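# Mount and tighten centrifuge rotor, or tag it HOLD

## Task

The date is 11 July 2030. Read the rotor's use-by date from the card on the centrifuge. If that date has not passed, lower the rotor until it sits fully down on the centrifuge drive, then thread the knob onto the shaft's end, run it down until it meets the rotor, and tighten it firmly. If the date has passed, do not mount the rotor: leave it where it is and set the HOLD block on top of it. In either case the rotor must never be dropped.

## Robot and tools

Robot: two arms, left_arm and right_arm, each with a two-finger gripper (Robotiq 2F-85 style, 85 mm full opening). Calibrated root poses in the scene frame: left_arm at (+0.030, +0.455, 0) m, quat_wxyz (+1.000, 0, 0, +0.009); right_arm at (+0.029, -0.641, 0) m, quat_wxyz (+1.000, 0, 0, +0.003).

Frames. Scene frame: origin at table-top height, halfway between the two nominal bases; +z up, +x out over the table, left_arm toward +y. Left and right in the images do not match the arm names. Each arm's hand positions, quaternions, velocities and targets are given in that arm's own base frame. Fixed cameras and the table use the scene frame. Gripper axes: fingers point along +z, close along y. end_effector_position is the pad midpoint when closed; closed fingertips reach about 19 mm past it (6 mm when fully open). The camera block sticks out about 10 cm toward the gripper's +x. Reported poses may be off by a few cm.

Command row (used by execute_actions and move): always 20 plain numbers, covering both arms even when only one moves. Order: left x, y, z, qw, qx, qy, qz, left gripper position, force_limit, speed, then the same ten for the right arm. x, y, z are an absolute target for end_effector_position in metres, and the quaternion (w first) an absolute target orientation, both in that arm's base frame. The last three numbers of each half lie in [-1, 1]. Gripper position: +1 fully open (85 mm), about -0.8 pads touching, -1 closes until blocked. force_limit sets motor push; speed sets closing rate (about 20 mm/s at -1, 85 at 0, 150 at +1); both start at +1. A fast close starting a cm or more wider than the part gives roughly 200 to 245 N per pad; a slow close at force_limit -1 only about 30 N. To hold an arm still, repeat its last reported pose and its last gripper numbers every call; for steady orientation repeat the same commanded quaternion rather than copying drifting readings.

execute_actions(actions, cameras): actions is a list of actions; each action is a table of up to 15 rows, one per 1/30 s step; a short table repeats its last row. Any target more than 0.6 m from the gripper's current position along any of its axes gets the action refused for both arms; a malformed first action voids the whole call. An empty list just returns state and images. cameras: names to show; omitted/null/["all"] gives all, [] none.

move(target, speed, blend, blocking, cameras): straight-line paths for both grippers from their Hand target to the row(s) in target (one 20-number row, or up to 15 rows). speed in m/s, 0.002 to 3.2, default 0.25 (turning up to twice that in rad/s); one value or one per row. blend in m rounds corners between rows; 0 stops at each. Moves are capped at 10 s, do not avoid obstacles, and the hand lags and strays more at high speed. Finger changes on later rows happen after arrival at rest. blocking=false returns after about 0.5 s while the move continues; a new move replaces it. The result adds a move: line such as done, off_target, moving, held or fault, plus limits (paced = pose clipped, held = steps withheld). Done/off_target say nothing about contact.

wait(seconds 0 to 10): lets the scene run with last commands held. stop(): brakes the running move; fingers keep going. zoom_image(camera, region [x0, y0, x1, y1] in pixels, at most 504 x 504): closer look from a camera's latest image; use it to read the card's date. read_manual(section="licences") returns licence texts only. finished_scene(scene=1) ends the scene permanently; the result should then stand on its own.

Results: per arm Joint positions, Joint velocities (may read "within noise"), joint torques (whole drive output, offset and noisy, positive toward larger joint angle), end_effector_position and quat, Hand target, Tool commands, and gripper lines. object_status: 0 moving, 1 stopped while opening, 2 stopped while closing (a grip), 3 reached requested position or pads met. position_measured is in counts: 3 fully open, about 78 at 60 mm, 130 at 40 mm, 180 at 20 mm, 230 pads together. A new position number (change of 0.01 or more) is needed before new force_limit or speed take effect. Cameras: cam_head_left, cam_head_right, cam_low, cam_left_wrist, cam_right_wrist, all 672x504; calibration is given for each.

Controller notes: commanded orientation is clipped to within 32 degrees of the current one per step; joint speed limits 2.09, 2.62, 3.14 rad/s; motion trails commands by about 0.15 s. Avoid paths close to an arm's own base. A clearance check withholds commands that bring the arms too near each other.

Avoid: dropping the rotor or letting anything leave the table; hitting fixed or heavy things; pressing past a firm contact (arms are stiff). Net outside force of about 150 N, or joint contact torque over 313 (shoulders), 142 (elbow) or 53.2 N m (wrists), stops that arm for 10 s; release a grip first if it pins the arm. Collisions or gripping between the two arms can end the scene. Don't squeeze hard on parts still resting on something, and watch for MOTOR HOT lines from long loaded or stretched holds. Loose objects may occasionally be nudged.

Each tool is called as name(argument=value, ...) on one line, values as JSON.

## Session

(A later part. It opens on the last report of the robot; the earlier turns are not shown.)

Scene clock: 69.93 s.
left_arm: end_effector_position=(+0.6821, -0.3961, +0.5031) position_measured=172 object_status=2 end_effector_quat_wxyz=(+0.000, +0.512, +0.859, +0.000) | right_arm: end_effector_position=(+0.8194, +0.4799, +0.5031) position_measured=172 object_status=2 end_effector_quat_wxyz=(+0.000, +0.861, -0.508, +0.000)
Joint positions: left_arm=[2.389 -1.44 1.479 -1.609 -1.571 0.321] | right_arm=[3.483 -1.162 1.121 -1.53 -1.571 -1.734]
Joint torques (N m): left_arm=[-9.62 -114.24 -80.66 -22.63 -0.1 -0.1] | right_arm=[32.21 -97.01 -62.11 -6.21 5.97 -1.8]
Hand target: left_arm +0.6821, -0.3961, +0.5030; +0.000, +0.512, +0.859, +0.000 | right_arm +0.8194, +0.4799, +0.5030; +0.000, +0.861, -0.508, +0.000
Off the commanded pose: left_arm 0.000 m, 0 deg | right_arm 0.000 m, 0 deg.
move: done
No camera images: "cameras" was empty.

move(target=[0.6821,-0.3961,0.499,0,0.5117,0.8592,0,-1,0,-1,0.8194,0.4799,0.499,0,0.8614,-0.5079,0,-1,0,-1], speed=0.02, cameras=[])

move(target=[0.6821,-0.3961,0.494,0,0.5117,0.8592,0,-1,0,-1,0.8194,0.4799,0.494,0,0.8614,-0.5079,0,-1,0,-1], speed=0.02, cameras=["cam_left_wrist","cam_right_wrist"])

Scene clock: 70.77 s.
left_arm: end_effector_position=(+0.6821, -0.3961, +0.4991) position_measured=172 object_status=2 end_effector_quat_wxyz=(+0.000, +0.512, +0.859, +0.000) | right_arm: end_effector_position=(+0.8194, +0.4799, +0.4991) position_measured=172 object_status=2 end_effector_quat_wxyz=(+0.000, +0.861, -0.508, +0.000)
Joint positions: left_arm=[2.389 -1.44 1.486 -1.616 -1.571 0.321] | right_arm=[3.483 -1.163 1.129 -1.537 -1.571 -1.734]
Joint torques (N m): left_arm=[-13.41 -114.71 -79.01 -22.51 -0.45 0.32] | right_arm=[32.85 -98.95 -59.63 -6.53 6.1 -2.21]
Hand target: left_arm +0.6821, -0.3961, +0.4990; +0.000, +0.512, +0.859, +0.000 | right_arm +0.8194, +0.4799, +0.4990; +0.000, +0.861, -0.508, +0.000
Off the commanded pose: left_arm 0.000 m, 0 deg | right_arm 0.000 m, 0 deg.
move: done
No camera images: "cameras" was empty.

Scene clock: 71.47 s.
left_arm: end_effector_position=(+0.6821, -0.3961, +0.4941) position_measured=172 object_status=2 end_effector_quat_wxyz=(+0.000, +0.512, +0.859, +0.000) | right_arm: end_effector_position=(+0.8194, +0.4799, +0.4941) position_measured=172 object_status=2 end_effector_quat_wxyz=(+0.000, +0.861, -0.508, +0.000)
Joint positions: left_arm=[2.389 -1.44 1.494 -1.625 -1.571 0.321] | right_arm=[3.483 -1.163 1.138 -1.546 -1.571 -1.734]
Joint torques (N m): left_arm=[-14.9 -114.74 -79.64 -22.49 -0.33 0.5] | right_arm=[34.85 -98.88 -60.56 -5.48 6.18 -2.05]
Hand target: left_arm +0.6821, -0.3961, +0.4940; +0.000, +0.512, +0.859, +0.000 | right_arm +0.8194, +0.4799, +0.4940; +0.000, +0.861, -0.508, +0.000
Off the commanded pose: left_arm 0.000 m, 0 deg | right_arm 0.000 m, 0 deg.
move: done
camera_calibration:
cam_left_wrist: T_world_to_cam=[[0.877339, 0.4795, -0.018876, -0.387219], [0.456463, -0.821761, 0.341101, -0.788787], [0.148046, -0.307877, -0.939837, 0.367036], [0, 0, 0, 1]] pos_world=[0.645436, -0.349521, 0.606701]
cam_right_wrist: T_world_to_cam=[[-0.881075, -0.472976, 0.00122226, 0.958219], [-0.445882, 0.831461, 0.331454, -0.175898], [-0.157786, 0.291491, -0.943471, 0.58193], [0, 0, 0, 1]] pos_world=[0.857653, 0.42984, 0.606164]
Images, in order (width x height): cam_left_wrist 672x504, cam_right_wrist 672x504.

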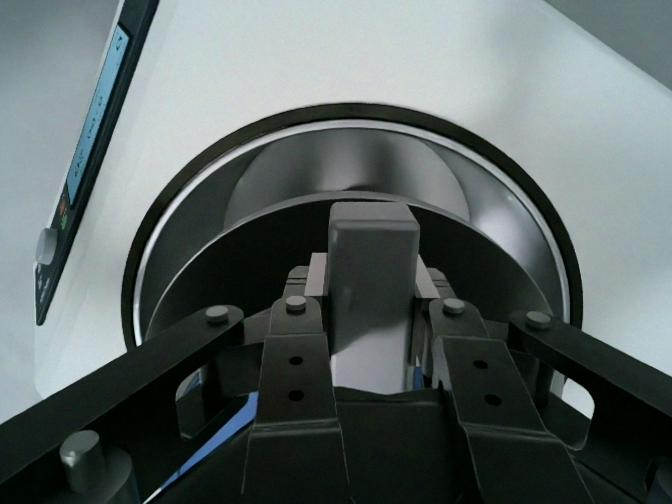

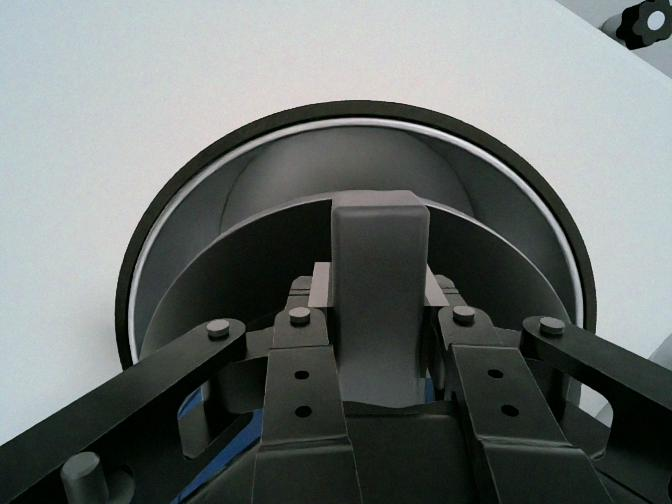

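move(target=[0.6821,-0.3961,0.482,0,0.5117,0.8592,0,-1,0,-1,0.8194,0.4799,0.482,0,0.8614,-0.5079,0,-1,0,-1], speed=0.025, cameras=["cam_head_left","cam_head_right","cam_low"])

Scene clock: 72.67 s.
left_arm: end_effector_position=(+0.6821, -0.3961, +0.4821) position_measured=172 object_status=2 end_effector_quat_wxyz=(+0.000, +0.512, +0.859, +0.000) | right_arm: end_effector_position=(+0.8194, +0.4799, +0.4821) position_measured=172 object_status=2 end_effector_quat_wxyz=(+0.000, +0.861, -0.508, +0.000)
Joint positions: left_arm=[2.389 -1.438 1.514 -1.646 -1.571 0.321] | right_arm=[3.483 -1.163 1.159 -1.567 -1.571 -1.734]
Joint torques (N m): left_arm=[-17.84 -117.44 -79.35 -21.65 -0.43 1.17] | right_arm=[36.03 -97.61 -59 -5.68 6.39 -1.61]
Hand target: left_arm +0.6821, -0.3961, +0.4820; +0.000, +0.512, +0.859, +0.000 | right_arm +0.8194, +0.4799, +0.4820; +0.000, +0.861, -0.508, +0.000
Off the commanded pose: left_arm 0.000 m, 0 deg | right_arm 0.000 m, 0 deg.
move: done
Images, in order (width x height): cam_head_left 672x504, cam_head_right 672x504, cam_low 672x504.

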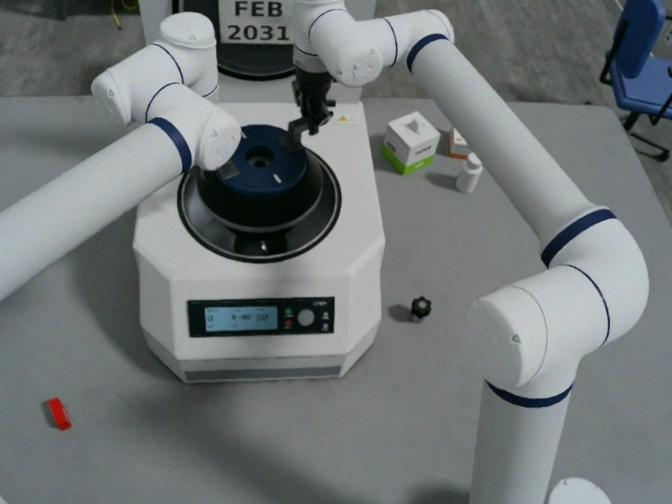

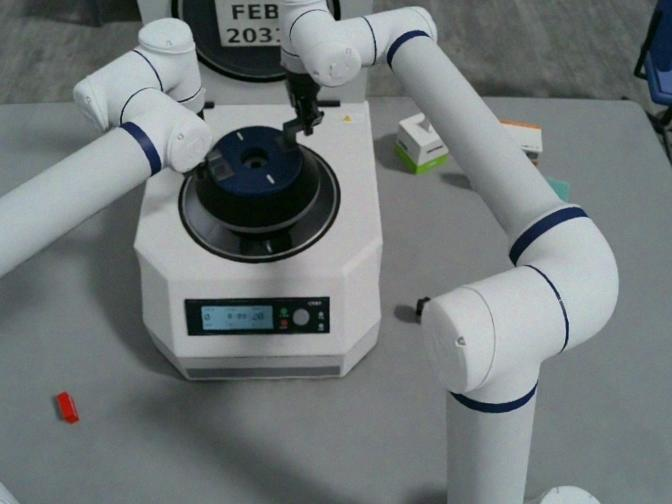

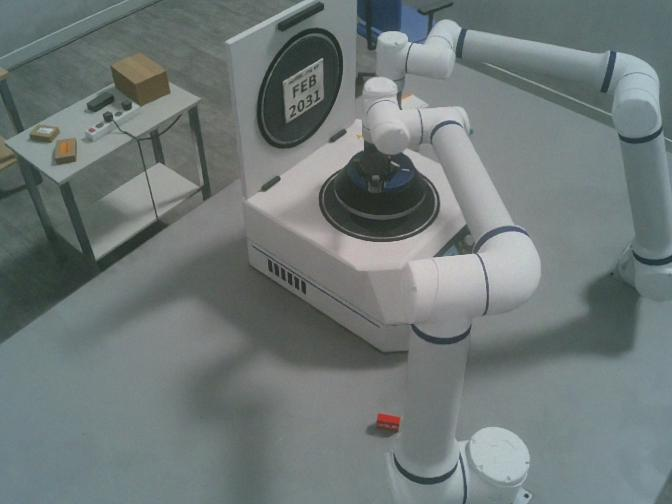

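move(target=[0.68196,-0.39583,0.472,0,0.5117,0.8592,0,-1,0,-1,0.81956,0.47964,0.472,0,0.8614,-0.5079,0,-1,0,-1], speed=0.025, cameras=[])

Scene clock: 73.67 s.
left_arm: end_effector_position=(+0.6819, -0.3959, +0.4722) position_measured=172 object_status=2 end_effector_quat_wxyz=(+0.000, +0.512, +0.859, +0.000) | right_arm: end_effector_position=(+0.8195, +0.4797, +0.4722) position_measured=172 object_status=2 end_effector_quat_wxyz=(+0.000, +0.861, -0.508, +0.000)
Joint positions: left_arm=[2.389 -1.438 1.53 -1.663 -1.571 0.321] | right_arm=[3.483 -1.163 1.177 -1.584 -1.571 -1.735]
Joint torques (N m): left_arm=[5 -122.87 -75.12 -18.64 -0.31 3.4] | right_arm=[-1.41 -77.47 -61.97 -6.41 3.85 -3]
Hand target: left_arm +0.6820, -0.3958, +0.4720; +0.000, +0.512, +0.859, +0.000 | right_arm +0.8196, +0.4796, +0.4720; +0.000, +0.861, -0.508, +0.000
Off the commanded pose: left_arm 0.000 m, 0 deg | right_arm 0.000 m, 0 deg.
move: done
No camera images: "cameras" was empty.

move(target=[0.68194,-0.39578,0.452,0,0.5117,0.8592,0,-1,0,-1,0.81959,0.47959,0.452,0,0.8614,-0.5079,0,-1,0,-1], speed=0.03, cameras=[])

Scene clock: 74.90 s.
left_arm: end_effector_position=(+0.6819, -0.3958, +0.4521) position_measured=172 object_status=2 end_effector_quat_wxyz=(+0.000, +0.512, +0.859, +0.000) | right_arm: end_effector_position=(+0.8196, +0.4796, +0.4522) position_measured=172 object_status=2 end_effector_quat_wxyz=(+0.000, +0.861, -0.508, +0.000)
Joint positions: left_arm=[2.389 -1.434 1.561 -1.698 -1.571 0.321] | right_arm=[3.483 -1.162 1.21 -1.619 -1.571 -1.735]
Joint torques (N m): left_arm=[11.54 -128.83 -74.05 -15.7 -0.68 3.56] | right_arm=[-10.27 -73.06 -58.55 -5.16 -0.65 -3.11]
Hand target: left_arm +0.6819, -0.3958, +0.4520; +0.000, +0.512, +0.859, +0.000 | right_arm +0.8196, +0.4796, +0.4520; +0.000, +0.861, -0.508, +0.000
Off the commanded pose: left_arm 0.000 m, 0 deg | right_arm 0.000 m, 0 deg.
move: done
No camera images: "cameras" was empty.

move(target=[0.6820,-0.3959,0.437,0,0.5117,0.8592,0,-1,0,-1,0.81952,0.47971,0.437,0,0.8614,-0.5079,0,-1,0,-1], speed=0.03, cameras=[])

Scene clock: 75.93 s.
left_arm: end_effector_position=(+0.6820, -0.3959, +0.4371) position_measured=172 object_status=2 end_effector_quat_wxyz=(+0.000, +0.512, +0.859, +0.000) | right_arm: end_effector_position=(+0.8195, +0.4797, +0.4371) position_measured=172 object_status=2 end_effector_quat_wxyz=(+0.000, +0.861, -0.508, +0.000)
Joint positions: left_arm=[2.389 -1.43 1.584 -1.724 -1.571 0.321] | right_arm=[3.483 -1.16 1.234 -1.645 -1.571 -1.735]
Joint torques (N m): left_arm=[-5.06 -128.06 -75.18 -17.35 -0.81 -0.47] | right_arm=[17.32 -74.89 -57.39 -6.94 -0.93 2.32]
Hand target: left_arm +0.6820, -0.3959, +0.4370; +0.000, +0.512, +0.859, +0.000 | right_arm +0.8195, +0.4797, +0.4370; +0.000, +0.861, -0.508, +0.000
Off the commanded pose: left_arm 0.000 m, 0 deg | right_arm 0.000 m, 0 deg.
move: done
No camera images: "cameras" was empty.

move(target=[0.68197,-0.39585,0.412,0,0.5117,0.8592,0,-1,0,-1,0.81955,0.47966,0.412,0,0.8614,-0.5079,0,-1,0,-1], speed=0.03, cameras=["cam_head_left","cam_left_wrist","cam_right_wrist"])

Scene clock: 77.20 s.
left_arm: end_effector_position=(+0.6820, -0.3959, +0.4121) position_measured=172 object_status=2 end_effector_quat_wxyz=(+0.000, +0.512, +0.859, +0.000) | right_arm: end_effector_position=(+0.8195, +0.4797, +0.4122) position_measured=172 object_status=2 end_effector_quat_wxyz=(+0.000, +0.861, -0.508, +0.000)
Joint positions: left_arm=[2.389 -1.423 1.62 -1.767 -1.571 0.321] | right_arm=[3.483 -1.156 1.272 -1.687 -1.571 -1.735]
Joint torques (N m): left_arm=[-13.82 -131.86 -73.34 -15.59 -0.71 -1.02] | right_arm=[8.85 -74.43 -56.97 -6.44 -0.81 0.52]
Hand target: left_arm +0.6820, -0.3959, +0.4120; +0.000, +0.512, +0.859, +0.000 | right_arm +0.8196, +0.4797, +0.4120; +0.000, +0.861, -0.508, +0.000
Off the commanded pose: left_arm 0.000 m, 0 deg | right_arm 0.000 m, 0 deg.
move: done
camera_calibration:
cam_left_wrist: T_world_to_cam=[[0.877339, 0.4795, -0.018876, -0.388735], [0.456463, -0.821761, 0.341101, -0.760479], [0.148046, -0.307877, -0.939837, 0.290091], [0, 0, 0, 1]] pos_world=[0.645236, -0.349221, 0.524701]
cam_right_wrist: T_world_to_cam=[[-0.881075, -0.472976, 0.00122226, 0.958313], [-0.445882, 0.831461, 0.331454, -0.148508], [-0.157786, 0.291491, -0.943471, 0.504639], [0, 0, 0, 1]] pos_world=[0.857753, 0.42964, 0.524164]
Images, in order (width x height): cam_head_left 672x504, cam_left_wrist 672x504, cam_right_wrist 672x504.

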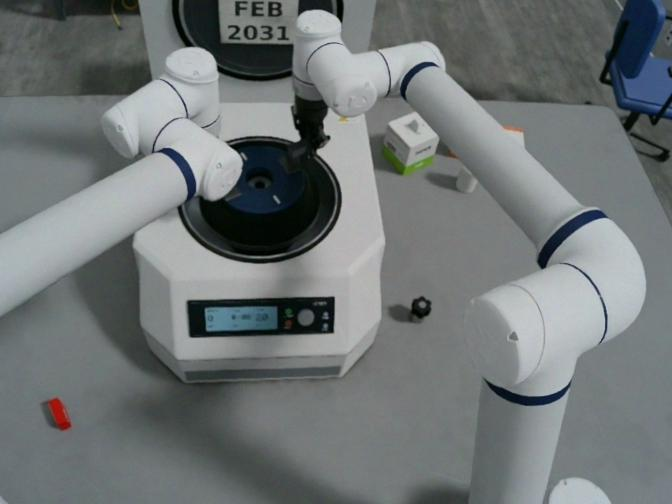

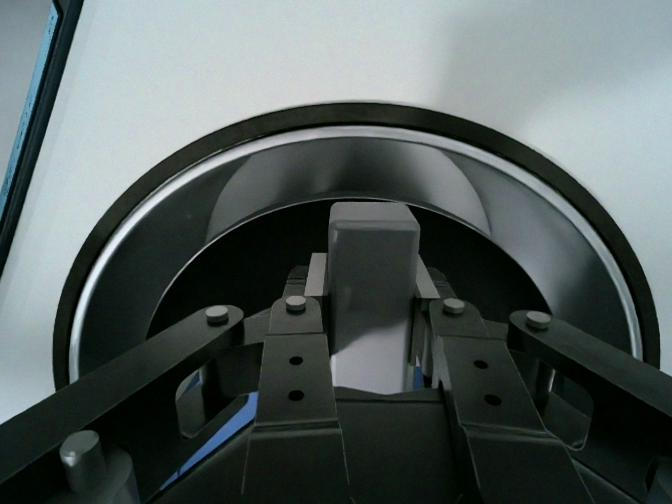

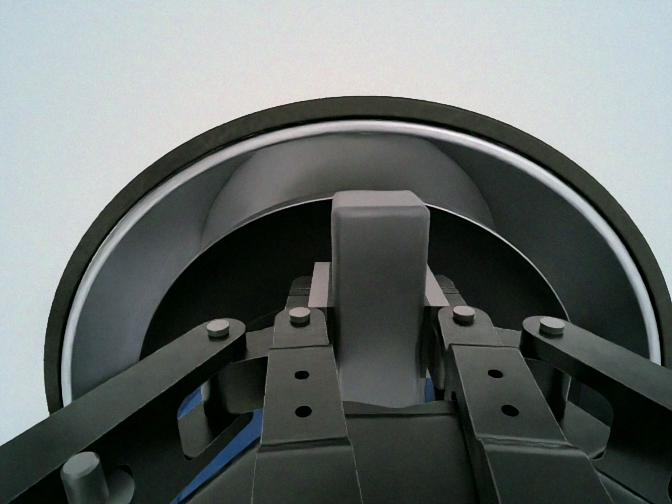

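zoom_image(camera="cam_head_left", region=[205, 130, 325, 220])

Scaled by 4.200.

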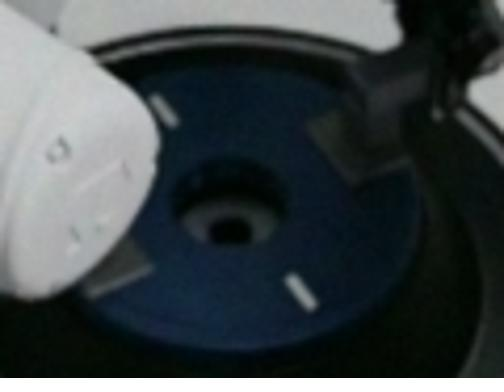

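move(target=[0.68198,-0.39587,0.385,0,0.5117,0.8592,0,-1,0,-1,0.81954,0.47967,0.385,0,0.8614,-0.5079,0,-1,0,-1], speed=0.03, cameras=[])

move(target=[0.68198,-0.39587,0.368,0,0.5117,0.8592,0,-1,0,-1,0.81954,0.47967,0.368,0,0.8614,-0.5079,0,-1,0,-1], speed=0.03, cameras=["cam_head_left"])

Scene clock: 78.83 s.
left_arm: end_effector_position=(+0.6820, -0.3959, +0.3852) position_measured=172 object_status=2 end_effector_quat_wxyz=(+0.000, +0.512, +0.859, +0.000) | right_arm: end_effector_position=(+0.8195, +0.4797, +0.3851) position_measured=172 object_status=2 end_effector_quat_wxyz=(+0.000, +0.861, -0.508, +0.000)
Joint positions: left_arm=[2.389 -1.414 1.657 -1.814 -1.571 0.321] | right_arm=[3.483 -1.15 1.311 -1.732 -1.571 -1.735]
Joint torques (N m): left_arm=[-10.12 -133.47 -72.44 -15.34 -1.17 0.14] | right_arm=[3.19 -74.21 -55.08 -4.56 -0.87 -2.64]
Hand target: left_arm +0.6820, -0.3959, +0.3850; +0.000, +0.512, +0.859, +0.000 | right_arm +0.8195, +0.4797, +0.3850; +0.000, +0.861, -0.508, +0.000
Off the commanded pose: left_arm 0.000 m, 0 deg | right_arm 0.000 m, 0 deg.
move: done
No camera images: "cameras" was empty.

Scene clock: 79.73 s.
left_arm: end_effector_position=(+0.6820, -0.3959, +0.3681) position_measured=172 object_status=2 end_effector_quat_wxyz=(+0.000, +0.512, +0.859, +0.000) | right_arm: end_effector_position=(+0.8195, +0.4797, +0.3681) position_measured=172 object_status=2 end_effector_quat_wxyz=(+0.000, +0.861, -0.508, +0.000)
Joint positions: left_arm=[2.389 -1.407 1.68 -1.844 -1.571 0.321] | right_arm=[3.483 -1.145 1.334 -1.76 -1.571 -1.735]
Joint torques (N m): left_arm=[-9.05 -135.53 -70.67 -15 -0.96 0.4] | right_arm=[6.77 -74.14 -56.51 -4.89 -0.18 -2.51]
Hand target: left_arm +0.6820, -0.3959, +0.3680; +0.000, +0.512, +0.859, +0.000 | right_arm +0.8195, +0.4797, +0.3680; +0.000, +0.861, -0.508, +0.000
Off the commanded pose: left_arm 0.000 m, 0 deg | right_arm 0.000 m, 0 deg.
move: done
Images, in order (width x height): cam_head_left 672x504.

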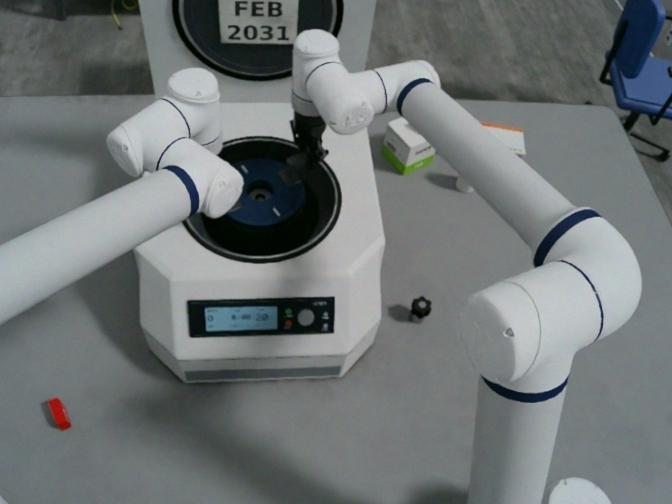

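zoom_image(camera="cam_head_left", region=[220, 160, 310, 228])

Scaled by 5.600.

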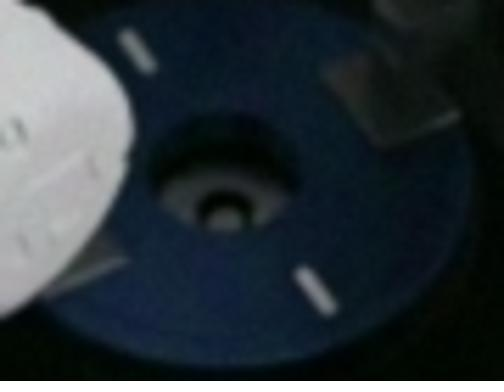

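move(target=[0.68198,-0.39587,0.358,0,0.5117,0.8592,0,-1,0,-1,0.81954,0.47967,0.358,0,0.8614,-0.5079,0,-1,0,-1], speed=0.02, cameras=[])

move(target=[0.68198,-0.39587,0.353,0,0.5117,0.8592,0,-1,0,-1,0.81954,0.47967,0.353,0,0.8614,-0.5079,0,-1,0,-1], speed=0.01, cameras=[])

move(target=[0.68198,-0.39587,0.35,0,0.5117,0.8592,0,-1,0,-1,0.81954,0.47967,0.35,0,0.8614,-0.5079,0,-1,0,-1], speed=0.008, cameras=[])

Scene clock: 80.80 s.
left_arm: end_effector_position=(+0.6820, -0.3959, +0.3581) position_measured=172 object_status=2 end_effector_quat_wxyz=(+0.000, +0.512, +0.859, +0.000) | right_arm: end_effector_position=(+0.8195, +0.4797, +0.3581) position_measured=172 object_status=2 end_effector_quat_wxyz=(+0.000, +0.861, -0.508, +0.000)
Joint positions: left_arm=[2.389 -1.402 1.693 -1.861 -1.571 0.321] | right_arm=[3.483 -1.142 1.347 -1.776 -1.571 -1.735]
Joint torques (N m): left_arm=[-7.72 -136.18 -71.48 -14.75 -0.53 0.44] | right_arm=[6.83 -71.87 -51.34 -5.45 -0.3 -2.59]
Hand target: left_arm +0.6820, -0.3959, +0.3580; +0.000, +0.512, +0.859, +0.000 | right_arm +0.8195, +0.4797, +0.3580; +0.000, +0.861, -0.508, +0.000
Off the commanded pose: left_arm 0.000 m, 0 deg | right_arm 0.000 m, 0 deg.
move: done
No camera images: "cameras" was empty.

Scene clock: 81.53 s.
left_arm: end_effector_position=(+0.6820, -0.3959, +0.3531) position_measured=172 object_status=2 end_effector_quat_wxyz=(+0.000, +0.512, +0.859, +0.000) | right_arm: end_effector_position=(+0.8195, +0.4797, +0.3531) position_measured=172 object_status=2 end_effector_quat_wxyz=(+0.000, +0.861, -0.508, +0.000) end_effector_velocity=(+0.001, +0.000, -0.001) end_effector_angular_velocity=(+0.002, -0.002, +0.000)
Joint positions: left_arm=[2.389 -1.4 1.699 -1.87 -1.571 0.321] | right_arm=[3.483 -1.14 1.354 -1.784 -1.571 -1.735]
Joint velocities: left_arm=[within noise] | right_arm=[0 0.001 0.002 -0.005 0.001 0]
Joint torques (N m): left_arm=[-7 -137.28 -71.44 -14.46 -0.45 0.39] | right_arm=[11.04 -73.16 -53.8 -5.81 0.62 -2.78]
Hand target: left_arm +0.6820, -0.3959, +0.3530; +0.000, +0.512, +0.859, +0.000 | right_arm +0.8195, +0.4797, +0.3530; +0.000, +0.861, -0.508, +0.000
Off the commanded pose: left_arm 0.000 m, 0 deg | right_arm 0.000 m, 0 deg.
move: done
No camera images: "cameras" was empty.

Scene clock: 82.23 s.
left_arm: end_effector_position=(+0.6820, -0.3959, +0.3501) position_measured=172 object_status=2 end_effector_quat_wxyz=(+0.000, +0.512, +0.859, +0.000) | right_arm: end_effector_position=(+0.8195, +0.4797, +0.3501) position_measured=172 object_status=2 end_effector_quat_wxyz=(+0.000, +0.861, -0.508, +0.000)
Joint positions: left_arm=[2.389 -1.398 1.703 -1.875 -1.571 0.321] | right_arm=[3.483 -1.139 1.357 -1.789 -1.571 -1.735]
Joint torques (N m): left_arm=[-6.62 -136.07 -70.81 -14.25 -0.46 0.42] | right_arm=[9.37 -73.3 -52.3 -5.17 0.3 -2.84]
Hand target: left_arm +0.6820, -0.3959, +0.3500; +0.000, +0.512, +0.859, +0.000 | right_arm +0.8195, +0.4797, +0.3500; +0.000, +0.861, -0.508, +0.000
Off the commanded pose: left_arm 0.000 m, 0 deg | right_arm 0.000 m, 0 deg.
move: done
No camera images: "cameras" was empty.

move(target=[0.68198,-0.39587,0.348,0,0.5117,0.8592,0,-1,0,-1,0.81954,0.47967,0.348,0,0.8614,-0.5079,0,-1,0,-1], speed=0.006, cameras=[])

move(target=[0.68198,-0.39587,0.3465,0,0.5117,0.8592,0,-1,0,-1,0.81954,0.47967,0.3465,0,0.8614,-0.5079,0,-1,0,-1], speed=0.006, cameras=[])

Scene clock: 84.13 s.
left_arm: end_effector_position=(+0.6820, -0.3959, +0.3481) position_measured=172 object_status=2 end_effector_quat_wxyz=(+0.000, +0.512, +0.859, +0.000) | right_arm: end_effector_position=(+0.8195, +0.4797, +0.3481) position_measured=172 object_status=2 end_effector_quat_wxyz=(+0.000, +0.861, -0.508, +0.000)
Joint positions: left_arm=[2.389 -1.397 1.705 -1.879 -1.571 0.321] | right_arm=[3.483 -1.138 1.36 -1.793 -1.571 -1.735]
Joint torques (N m): left_arm=[-6.71 -135.9 -70.32 -14.19 0.28 0.39] | right_arm=[14.48 -74.03 -53.72 -4.92 0.88 -2.87]
Hand target: left_arm +0.6820, -0.3959, +0.3480; +0.000, +0.512, +0.859, +0.000 | right_arm +0.8195, +0.4797, +0.3480; +0.000, +0.861, -0.508, +0.000
Off the commanded pose: left_arm 0.000 m, 0 deg | right_arm 0.000 m, 0 deg.
move: done
No camera images: "cameras" was empty.

Scene clock: 84.83 s.
left_arm: end_effector_position=(+0.6820, -0.3959, +0.3465) position_measured=172 object_status=2 end_effector_quat_wxyz=(+0.000, +0.512, +0.859, +0.000) | right_arm: end_effector_position=(+0.8195, +0.4797, +0.3465) position_measured=172 object_status=2 end_effector_quat_wxyz=(+0.000, +0.861, -0.508, +0.000)
Joint positions: left_arm=[2.389 -1.397 1.707 -1.881 -1.571 0.321] | right_arm=[3.483 -1.138 1.362 -1.795 -1.571 -1.735]
Joint torques (N m): left_arm=[-6.25 -135.69 -69.83 -14.07 0.32 0.44] | right_arm=[15.47 -72.83 -53.34 -4.84 1.14 -2.93]
Hand target: left_arm +0.6820, -0.3959, +0.3465; +0.000, +0.512, +0.859, +0.000 | right_arm +0.8195, +0.4797, +0.3465; +0.000, +0.861, -0.508, +0.000
Off the commanded pose: left_arm 0.000 m, 0 deg | right_arm 0.000 m, 0 deg.
move: done
No camera images: "cameras" was empty.

move(target=[0.68198,-0.39587,0.345,0,0.5117,0.8592,0,-1,0,-1,0.81954,0.47967,0.345,0,0.8614,-0.5079,0,-1,0,-1], speed=0.006, cameras=[])

move(target=[0.68198,-0.39587,0.3435,0,0.5117,0.8592,0,-1,0,-1,0.81954,0.47967,0.3435,0,0.8614,-0.5079,0,-1,0,-1], speed=0.006, cameras=[])

move(target=[0.68198,-0.39587,0.342,0,0.5117,0.8592,0,-1,0,-1,0.81954,0.47967,0.342,0,0.8614,-0.5079,0,-1,0,-1], speed=0.006, cameras=["cam_head_left"])

Scene clock: 85.70 s.
left_arm: end_effector_position=(+0.6820, -0.3959, +0.3450) position_measured=172 object_status=2 end_effector_quat_wxyz=(+0.000, +0.512, +0.859, +0.000) | right_arm: end_effector_position=(+0.8195, +0.4797, +0.3450) position_measured=172 object_status=2 end_effector_quat_wxyz=(+0.000, +0.861, -0.508, +0.000)
Joint positions: left_arm=[2.389 -1.396 1.709 -1.884 -1.571 0.321] | right_arm=[3.483 -1.137 1.364 -1.797 -1.571 -1.735]
Joint torques (N m): left_arm=[-6.95 -137.4 -69.77 -14.23 0.84 0.53] | right_arm=[13.81 -71.33 -53.38 -5.05 1.08 -3.09]
Hand target: left_arm +0.6820, -0.3959, +0.3450; +0.000, +0.512, +0.859, +0.000 | right_arm +0.8195, +0.4797, +0.3450; +0.000, +0.861, -0.508, +0.000
Off the commanded pose: left_arm 0.000 m, 0 deg | right_arm 0.000 m, 0 deg.
move: done
No camera images: "cameras" was empty.

Scene clock: 86.40 s.
left_arm: end_effector_position=(+0.6820, -0.3959, +0.3435) position_measured=172 object_status=2 end_effector_quat_wxyz=(+0.000, +0.512, +0.859, +0.000) | right_arm: end_effector_position=(+0.8195, +0.4797, +0.3435) position_measured=172 object_status=2 end_effector_quat_wxyz=(+0.000, +0.861, -0.508, +0.000)
Joint positions: left_arm=[2.389 -1.395 1.711 -1.887 -1.571 0.321] | right_arm=[3.483 -1.136 1.366 -1.8 -1.571 -1.735]
Joint torques (N m): left_arm=[-6.16 -137.26 -70.22 -14.1 0.84 0.61] | right_arm=[16.6 -73.25 -52.75 -4.56 1.44 -2.51]
Hand target: left_arm +0.6820, -0.3959, +0.3435; +0.000, +0.512, +0.859, +0.000 | right_arm +0.8195, +0.4797, +0.3435; +0.000, +0.861, -0.508, +0.000
Off the commanded pose: left_arm 0.000 m, 0 deg | right_arm 0.000 m, 0 deg.
move: done
No camera images: "cameras" was empty.

Scene clock: 87.10 s.
left_arm: end_effector_position=(+0.6820, -0.3959, +0.3420) position_measured=172 object_status=2 end_effector_quat_wxyz=(+0.000, +0.512, +0.859, +0.000) | right_arm: end_effector_position=(+0.8195, +0.4797, +0.3420) position_measured=172 object_status=2 end_effector_quat_wxyz=(+0.000, +0.861, -0.508, +0.000)
Joint positions: left_arm=[2.389 -1.394 1.713 -1.889 -1.571 0.321] | right_arm=[3.483 -1.136 1.367 -1.802 -1.571 -1.735]
Joint torques (N m): left_arm=[-5.1 -137.8 -69.49 -13.96 1.25 0.58] | right_arm=[13.14 -71.2 -52.64 -4.83 2.16 -2.71]
Hand target: left_arm +0.6820, -0.3959, +0.3420; +0.000, +0.512, +0.859, +0.000 | right_arm +0.8195, +0.4797, +0.3420; +0.000, +0.861, -0.508, +0.000
Off the commanded pose: left_arm 0.000 m, 0 deg | right_arm 0.000 m, 0 deg.
move: done
Images, in order (width x height): cam_head_left 672x504.

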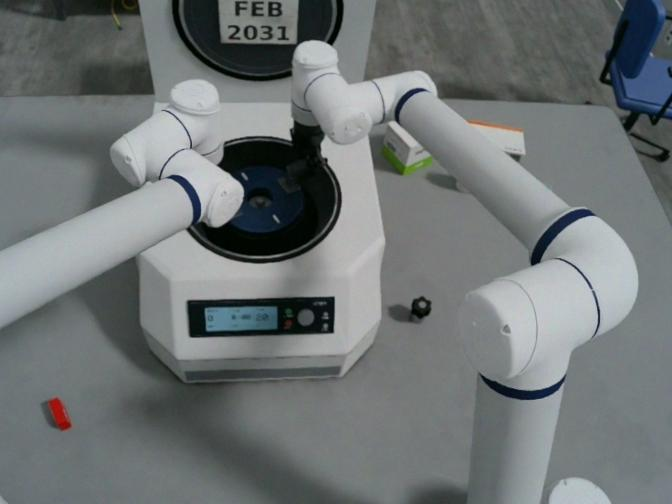

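zoom_image(camera="cam_head_left", region=[215, 165, 305, 233])

Scaled by 5.600.

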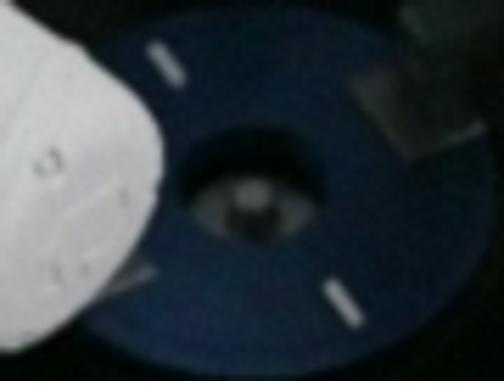

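move(target=[0.68198,-0.39587,0.3405,0,0.5117,0.8592,0,-1,0,-1,0.81954,0.47967,0.3405,0,0.8614,-0.5079,0,-1,0,-1], speed=0.006, cameras=[])

move(target=[0.68198,-0.39587,0.339,0,0.5117,0.8592,0,-1,0,-1,0.81954,0.47967,0.339,0,0.8614,-0.5079,0,-1,0,-1], speed=0.006, cameras=[])

move(target=[0.68198,-0.39587,0.3375,0,0.5117,0.8592,0,-1,0,-1,0.81954,0.47967,0.3375,0,0.8614,-0.5079,0,-1,0,-1], speed=0.006, cameras=[])

Scene clock: 88.13 s.
left_arm: end_effector_position=(+0.6820, -0.3959, +0.3405) position_measured=172 object_status=2 end_effector_quat_wxyz=(+0.000, +0.512, +0.859, +0.000) | right_arm: end_effector_position=(+0.8195, +0.4797, +0.3405) position_measured=172 object_status=2 end_effector_quat_wxyz=(+0.000, +0.861, -0.508, +0.000)
Joint positions: left_arm=[2.389 -1.393 1.714 -1.892 -1.571 0.321] | right_arm=[3.483 -1.135 1.369 -1.805 -1.571 -1.735]
Joint torques (N m): left_arm=[-4.72 -137.69 -70.08 -13.99 1.15 0.45] | right_arm=[16.31 -70.53 -53.04 -4.93 2.05 -2.96]
Hand target: left_arm +0.6820, -0.3959, +0.3405; +0.000, +0.512, +0.859, +0.000 | right_arm +0.8195, +0.4797, +0.3405; +0.000, +0.861, -0.508, +0.000
Off the commanded pose: left_arm 0.000 m, 0 deg | right_arm 0.000 m, 0 deg.
move: done
No camera images: "cameras" was empty.

Scene clock: 88.83 s.
left_arm: end_effector_position=(+0.6820, -0.3959, +0.3390) position_measured=172 object_status=2 end_effector_quat_wxyz=(+0.000, +0.512, +0.859, +0.000) | right_arm: end_effector_position=(+0.8195, +0.4797, +0.3390) position_measured=172 object_status=2 end_effector_quat_wxyz=(+0.000, +0.861, -0.508, +0.000)
Joint positions: left_arm=[2.389 -1.393 1.716 -1.894 -1.571 0.321] | right_arm=[3.483 -1.135 1.371 -1.807 -1.571 -1.735]
Joint torques (N m): left_arm=[-4.41 -137.25 -69.79 -13.83 1.23 0.72] | right_arm=[13.76 -71.54 -53.62 -4.59 2.23 -2.7]
Hand target: left_arm +0.6820, -0.3959, +0.3390; +0.000, +0.512, +0.859, +0.000 | right_arm +0.8195, +0.4797, +0.3390; +0.000, +0.861, -0.508, +0.000
Off the commanded pose: left_arm 0.000 m, 0 deg | right_arm 0.000 m, 0 deg.
move: done
No camera images: "cameras" was empty.

Scene clock: 89.53 s.
left_arm: end_effector_position=(+0.6820, -0.3959, +0.3375) position_measured=172 object_status=2 end_effector_quat_wxyz=(+0.000, +0.512, +0.859, +0.000) | right_arm: end_effector_position=(+0.8195, +0.4797, +0.3375) position_measured=172 object_status=2 end_effector_quat_wxyz=(+0.000, +0.861, -0.508, +0.000)
Joint positions: left_arm=[2.389 -1.392 1.718 -1.897 -1.571 0.321] | right_arm=[3.483 -1.134 1.373 -1.81 -1.571 -1.735]
Joint torques (N m): left_arm=[-4.37 -136.7 -69.63 -14.05 1.22 0.79] | right_arm=[17.48 -73 -53.84 -5 2.42 -2.87]
Hand target: left_arm +0.6820, -0.3959, +0.3375; +0.000, +0.512, +0.859, +0.000 | right_arm +0.8195, +0.4797, +0.3375; +0.000, +0.861, -0.508, +0.000
Off the commanded pose: left_arm 0.000 m, 0 deg | right_arm 0.000 m, 0 deg.
move: done
No camera images: "cameras" was empty.

move(target=[0.68198,-0.39587,0.336,0,0.5117,0.8592,0,-1,0,-1,0.81954,0.47967,0.336,0,0.8614,-0.5079,0,-1,0,-1], speed=0.006, cameras=[])

move(target=[0.68198,-0.39587,0.3345,0,0.5117,0.8592,0,-1,0,-1,0.81954,0.47967,0.3345,0,0.8614,-0.5079,0,-1,0,-1], speed=0.006, cameras=[])

move(target=[0.68198,-0.39587,0.333,0,0.5117,0.8592,0,-1,0,-1,0.81954,0.47967,0.333,0,0.8614,-0.5079,0,-1,0,-1], speed=0.006, cameras=["cam_head_left"])

Scene clock: 90.43 s.
left_arm: end_effector_position=(+0.6820, -0.3959, +0.3360) position_measured=172 object_status=2 end_effector_quat_wxyz=(+0.000, +0.512, +0.859, +0.000) | right_arm: end_effector_position=(+0.8195, +0.4797, +0.3360) position_measured=172 object_status=2 end_effector_quat_wxyz=(+0.000, +0.861, -0.508, +0.000)
Joint positions: left_arm=[2.389 -1.391 1.72 -1.9 -1.571 0.321] | right_arm=[3.483 -1.134 1.375 -1.812 -1.571 -1.735]
Joint torques (N m): left_arm=[-4.1 -137.69 -69.22 -14.17 1.34 0.66] | right_arm=[16.68 -73.01 -53.13 -4.73 2.62 -2.83]
Hand target: left_arm +0.6820, -0.3959, +0.3360; +0.000, +0.512, +0.859, +0.000 | right_arm +0.8195, +0.4797, +0.3360; +0.000, +0.861, -0.508, +0.000
Off the commanded pose: left_arm 0.000 m, 0 deg | right_arm 0.000 m, 0 deg.
move: done
No camera images: "cameras" was empty.

Scene clock: 91.13 s.
left_arm: end_effector_position=(+0.6820, -0.3959, +0.3345) position_measured=172 object_status=2 end_effector_quat_wxyz=(+0.000, +0.512, +0.859, +0.000) | right_arm: end_effector_position=(+0.8195, +0.4797, +0.3345) position_measured=172 object_status=2 end_effector_quat_wxyz=(+0.000, +0.861, -0.508, +0.000)
Joint positions: left_arm=[2.389 -1.39 1.722 -1.902 -1.571 0.321] | right_arm=[3.483 -1.133 1.377 -1.814 -1.571 -1.735]
Joint torques (N m): left_arm=[-4.43 -137.6 -69.79 -13.94 1.04 0.42] | right_arm=[15.63 -73.3 -52.78 -4.82 2.81 -2.89]
Hand target: left_arm +0.6820, -0.3959, +0.3345; +0.000, +0.512, +0.859, +0.000 | right_arm +0.8195, +0.4797, +0.3345; +0.000, +0.861, -0.508, +0.000
Off the commanded pose: left_arm 0.000 m, 0 deg | right_arm 0.000 m, 0 deg.
move: done
No camera images: "cameras" was empty.

Scene clock: 91.83 s.
left_arm: end_effector_position=(+0.6820, -0.3959, +0.3330) position_measured=172 object_status=2 end_effector_quat_wxyz=(+0.000, +0.512, +0.859, +0.000) | right_arm: end_effector_position=(+0.8195, +0.4797, +0.3330) position_measured=172 object_status=2 end_effector_quat_wxyz=(+0.000, +0.861, -0.508, +0.000)
Joint positions: left_arm=[2.389 -1.39 1.724 -1.905 -1.571 0.321] | right_arm=[3.483 -1.132 1.379 -1.817 -1.571 -1.735]
Joint torques (N m): left_arm=[-3.62 -138.22 -69.11 -14.07 1.14 0.51] | right_arm=[18.65 -72.23 -51.93 -4.95 2.47 -2.81]
Hand target: left_arm +0.6820, -0.3959, +0.3330; +0.000, +0.512, +0.859, +0.000 | right_arm +0.8195, +0.4797, +0.3330; +0.000, +0.861, -0.508, +0.000
Off the commanded pose: left_arm 0.000 m, 0 deg | right_arm 0.000 m, 0 deg.
move: done
Images, in order (width x height): cam_head_left 672x504.

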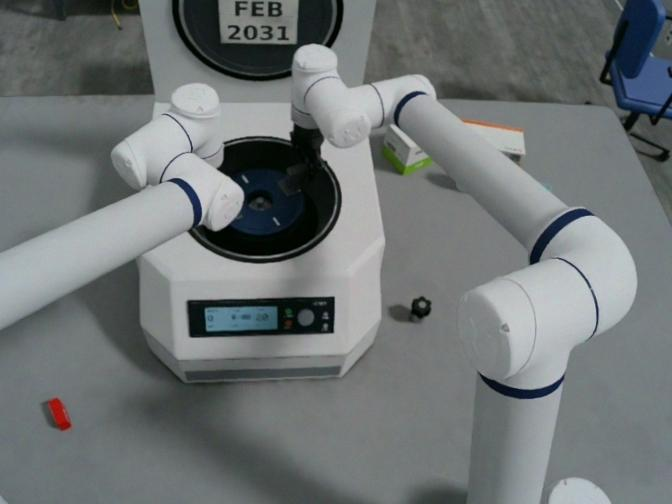

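move(target=[0.68198,-0.39587,0.3315,0,0.5117,0.8592,0,-1,0,-1,0.81954,0.47967,0.3315,0,0.8614,-0.5079,0,-1,0,-1], speed=0.006, cameras=[])

move(target=[0.68198,-0.39587,0.330,0,0.5117,0.8592,0,-1,0,-1,0.81954,0.47967,0.330,0,0.8614,-0.5079,0,-1,0,-1], speed=0.006, cameras=[])

move(target=[0.68198,-0.39587,0.3285,0,0.5117,0.8592,0,-1,0,-1,0.81954,0.47967,0.3285,0,0.8614,-0.5079,0,-1,0,-1], speed=0.006, cameras=["cam_head_left"])

Scene clock: 92.77 s.
left_arm: end_effector_position=(+0.6820, -0.3959, +0.3315) position_measured=172 object_status=2 end_effector_quat_wxyz=(+0.000, +0.512, +0.859, +0.000) | right_arm: end_effector_position=(+0.8195, +0.4797, +0.3315) position_measured=172 object_status=2 end_effector_quat_wxyz=(+0.000, +0.861, -0.508, +0.000)
Joint positions: left_arm=[2.389 -1.389 1.725 -1.907 -1.571 0.321] | right_arm=[3.483 -1.132 1.38 -1.819 -1.571 -1.735]
Joint torques (N m): left_arm=[-4.86 -137.69 -68.91 -13.67 1.29 0.72] | right_arm=[17.17 -70.99 -52.34 -4.65 2.2 -2.38]
Hand target: left_arm +0.6820, -0.3959, +0.3315; +0.000, +0.512, +0.859, +0.000 | right_arm +0.8195, +0.4797, +0.3315; +0.000, +0.861, -0.508, +0.000
Off the commanded pose: left_arm 0.000 m, 0 deg | right_arm 0.000 m, 0 deg.
move: done
No camera images: "cameras" was empty.

Scene clock: 93.47 s.
left_arm: end_effector_position=(+0.6820, -0.3959, +0.3300) position_measured=172 object_status=2 end_effector_quat_wxyz=(+0.000, +0.512, +0.859, +0.000) | right_arm: end_effector_position=(+0.8195, +0.4797, +0.3300) position_measured=172 object_status=2 end_effector_quat_wxyz=(+0.000, +0.861, -0.508, +0.000)
Joint positions: left_arm=[2.389 -1.388 1.727 -1.91 -1.571 0.321] | right_arm=[3.483 -1.131 1.382 -1.822 -1.571 -1.735]
Joint torques (N m): left_arm=[-3.05 -137.29 -69.33 -13.83 1.08 0.7] | right_arm=[15.57 -69.95 -53.01 -4.33 2.16 -2.73]
Hand target: left_arm +0.6820, -0.3959, +0.3300; +0.000, +0.512, +0.859, +0.000 | right_arm +0.8195, +0.4797, +0.3300; +0.000, +0.861, -0.508, +0.000
Off the commanded pose: left_arm 0.000 m, 0 deg | right_arm 0.000 m, 0 deg.
move: done
No camera images: "cameras" was empty.

Scene clock: 94.17 s.
left_arm: end_effector_position=(+0.6820, -0.3959, +0.3288) position_measured=172 object_status=2 end_effector_quat_wxyz=(+0.000, +0.512, +0.859, +0.000) | right_arm: end_effector_position=(+0.8196, +0.4797, +0.3288) position_measured=172 object_status=2 end_effector_quat_wxyz=(+0.000, +0.861, -0.508, +0.000)
Joint positions: left_arm=[2.389 -1.387 1.729 -1.913 -1.571 0.321] | right_arm=[3.483 -1.131 1.384 -1.824 -1.571 -1.735]
Joint torques (N m): left_arm=[-2.99 -41.46 -41.93 -18.39 1.05 0.7] | right_arm=[8.49 -37.43 -27.82 -4.16 1.74 -2.57]
Hand target: left_arm +0.6820, -0.3959, +0.3285; +0.000, +0.512, +0.859, +0.000 | right_arm +0.8195, +0.4797, +0.3285; +0.000, +0.861, -0.508, +0.000
Off the commanded pose: left_arm 0.000 m, 0 deg | right_arm 0.000 m, 0 deg.
move: done
Images, in order (width x height): cam_head_left 672x504.

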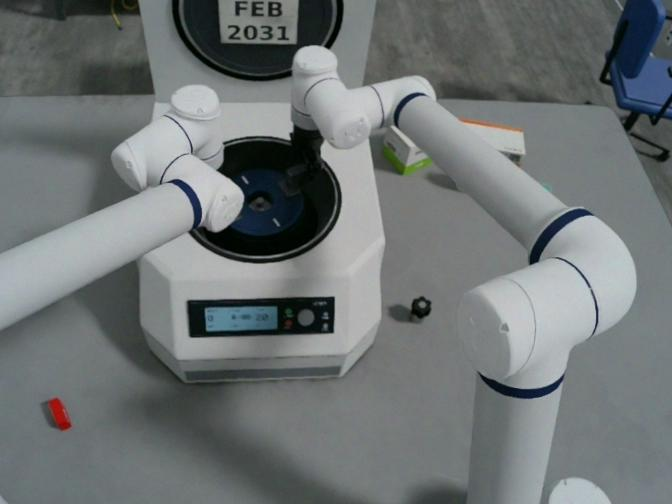

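move(target=[0.68198,-0.39587,0.3291,0,0.5117,0.8592,0,-1,0,-1,0.81954,0.47967,0.3290,0,0.8614,-0.5079,0,-1,0,-1], speed=0.006, cameras=["cam_head_right"])

zoom_image(camera="cam_head_right", region=[215, 165, 305, 233])

Scene clock: 95.00 s.
left_arm: end_effector_position=(+0.6820, -0.3959, +0.3289) position_measured=172 object_status=2 end_effector_quat_wxyz=(+0.000, +0.512, +0.859, +0.000) | right_arm: end_effector_position=(+0.8195, +0.4797, +0.3288) position_measured=172 object_status=2 end_effector_quat_wxyz=(+0.000, +0.861, -0.508, +0.000)
Joint positions: left_arm=[2.389 -1.387 1.728 -1.912 -1.571 0.321] | right_arm=[3.483 -1.131 1.383 -1.823 -1.571 -1.735]
Joint torques (N m): left_arm=[-2.53 -98.1 -64.91 -9.28 1.03 0.66] | right_arm=[-2.01 -44.85 -40.9 -0.61 1.92 -2.83]
Hand target: left_arm +0.6820, -0.3959, +0.3291; +0.000, +0.512, +0.859, +0.000 | right_arm +0.8195, +0.4797, +0.3290; +0.000, +0.861, -0.508, +0.000
Off the commanded pose: left_arm 0.000 m, 0 deg | right_arm 0.000 m, 0 deg.
move: done
Images, in order (width x height): cam_head_right 672x504.

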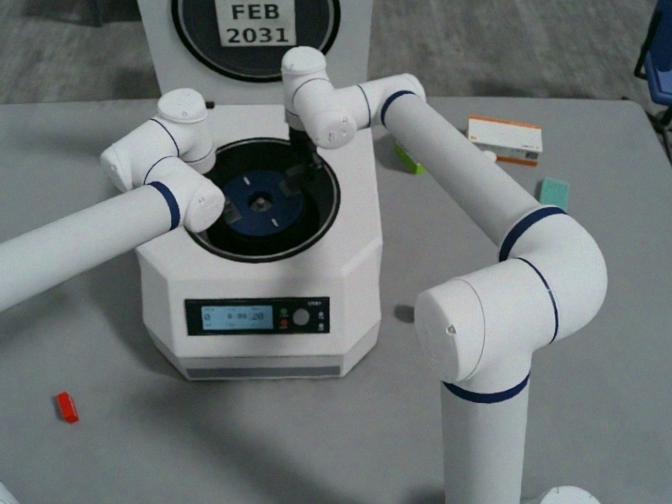

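Scaled by 5.600.

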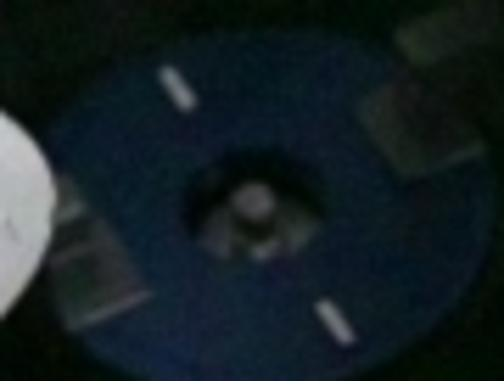

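execute_actions(actions=[], cameras=["cam_head_right", "cam_head_left", "cam_low"])

Scene clock: 95.67 s.
left_arm: end_effector_position=(+0.6820, -0.3959, +0.3291) position_measured=172 object_status=2 end_effector_quat_wxyz=(+0.000, +0.512, +0.859, +0.000) | right_arm: end_effector_position=(+0.8195, +0.4797, +0.3290) position_measured=172 object_status=2 end_effector_quat_wxyz=(+0.000, +0.861, -0.508, +0.000)
Joint positions: left_arm=[2.389 -1.387 1.728 -1.912 -1.571 0.321] | right_arm=[3.483 -1.131 1.383 -1.823 -1.571 -1.735]
Joint velocities: within noise
Joint torques (N m): left_arm=[-2.94 -120.06 -66.97 -9.2 1.37 0.53] | right_arm=[-5.16 -60.53 -41.75 -0.25 1.85 -2.55]
Hand target: left_arm +0.6820, -0.3959, +0.3291; +0.000, +0.512, +0.859, +0.000 | right_arm +0.8195, +0.4797, +0.3290; +0.000, +0.861, -0.508, +0.000
Tool commands: left_gripper/position=-1.0 left_gripper/force_limit=+0.0 left_gripper/speed=-1.0 right_gripper/position=-1.0 right_gripper/force_limit=+0.0 right_gripper/speed=-1.0
Off the commanded pose: left_arm 0.000 m, 0 deg | right_arm 0.000 m, 0 deg.
Images, in order (width x height): cam_head_left 672x504, cam_head_right 672x504, cam_low 672x504.

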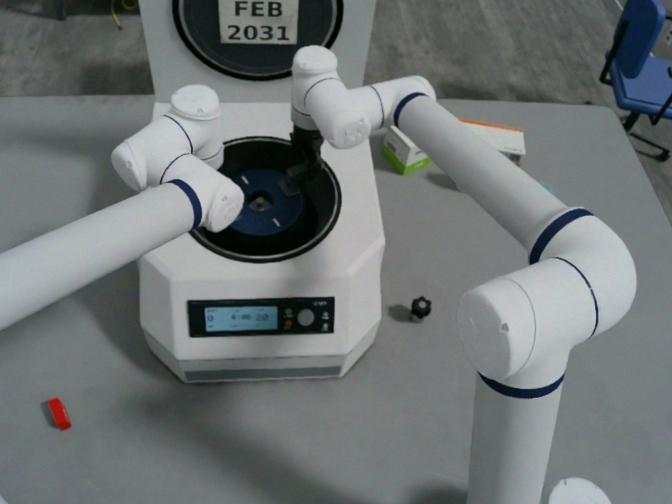

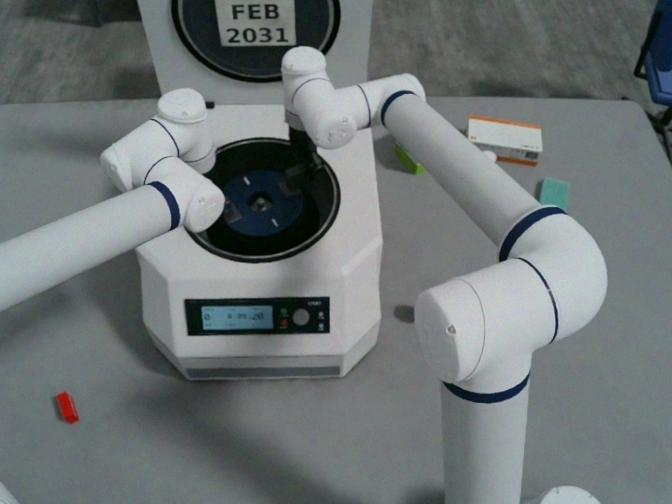

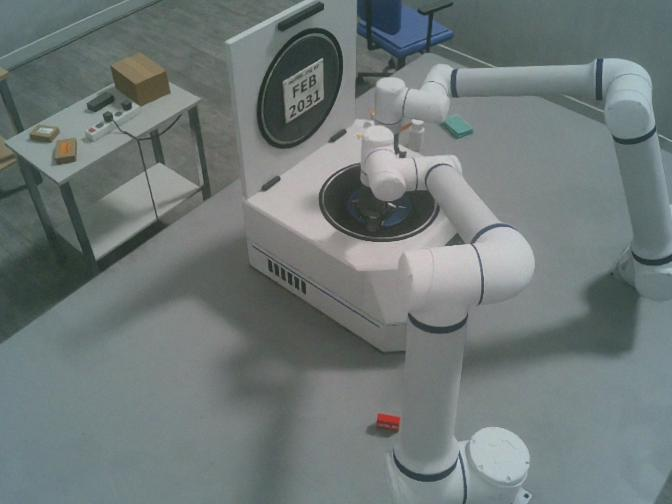

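zoom_image(camera="cam_head_right", region=[170, 0, 350, 250])

zoom_image(camera="cam_head_left", region=[190, 130, 350, 270])

Scaled by 2.016.

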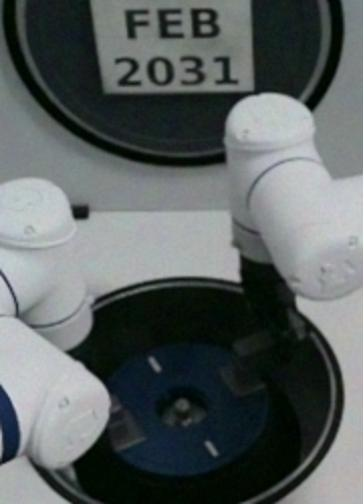

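Scaled by 3.150.

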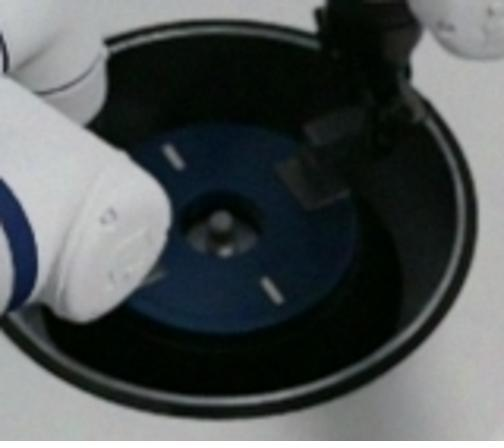

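move(target=[0.68198, -0.39587, 0.3291, 0, 0.5117, 0.8592, 0, 0.1, 0, -1, 0.81954, 0.47967, 0.3290, 0, 0.8614, -0.5079, 0, 0.1, 0, -1], cameras=["cam_head_right", "cam_left_wrist", "cam_right_wrist"])

Scene clock: 97.77 s.
left_arm: end_effector_position=(+0.6820, -0.3959, +0.3291) position_measured=117 object_status=0 end_effector_quat_wxyz=(+0.000, +0.512, +0.859, +0.000) | right_arm: end_effector_position=(+0.8195, +0.4797, +0.3290) position_measured=117 object_status=0 end_effector_quat_wxyz=(+0.000, +0.861, -0.508, +0.000)
Joint positions: left_arm=[2.389 -1.387 1.728 -1.912 -1.571 0.321] | right_arm=[3.483 -1.131 1.383 -1.823 -1.571 -1.735]
Joint torques (N m): left_arm=[-2.33 -120.77 -42.4 -9.19 1.1 0.79] | right_arm=[-6.13 -61.98 -42.54 -3.81 -2.54 -2.49]
Hand target: left_arm +0.6820, -0.3959, +0.3291; +0.000, +0.512, +0.859, +0.000 | right_arm +0.8195, +0.4797, +0.3290; +0.000, +0.861, -0.508, +0.000
Off the commanded pose: left_arm 0.000 m, 0 deg | right_arm 0.000 m, 0 deg.
move: done
camera_calibration:
cam_left_wrist: T_world_to_cam=[[0.877339, 0.4795, -0.018876, -0.390302], [0.456463, -0.821761, 0.341101, -0.732168], [0.148046, -0.307877, -0.939837, 0.212085], [0, 0, 0, 1]] pos_world=[0.645236, -0.349221, 0.441701]
cam_right_wrist: T_world_to_cam=[[-0.881075, -0.472976, 0.00122226, 0.958415], [-0.445882, 0.831461, 0.331454, -0.120964], [-0.157786, 0.291491, -0.943471, 0.426237], [0, 0, 0, 1]] pos_world=[0.857753, 0.42964, 0.441064]
Images, in order (width x height): cam_head_right 672x504, cam_left_wrist 672x504, cam_right_wrist 672x504.

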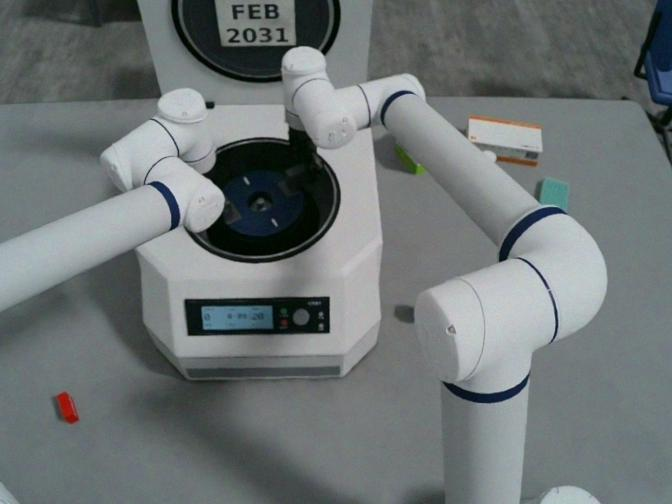

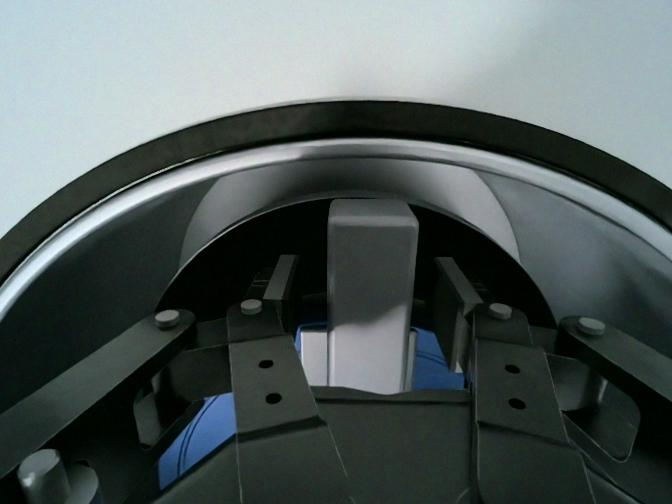

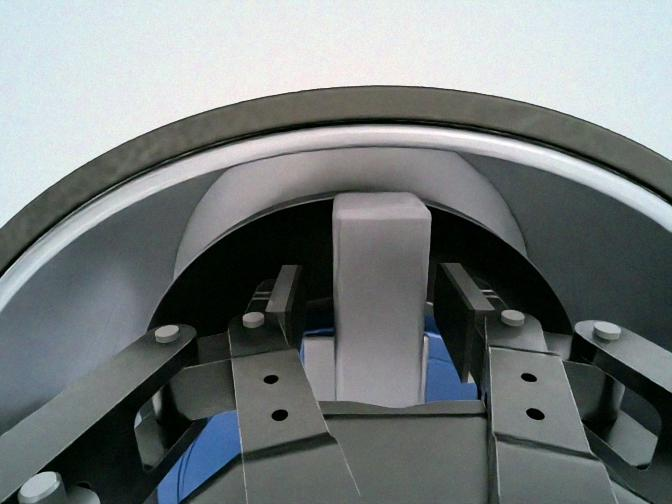

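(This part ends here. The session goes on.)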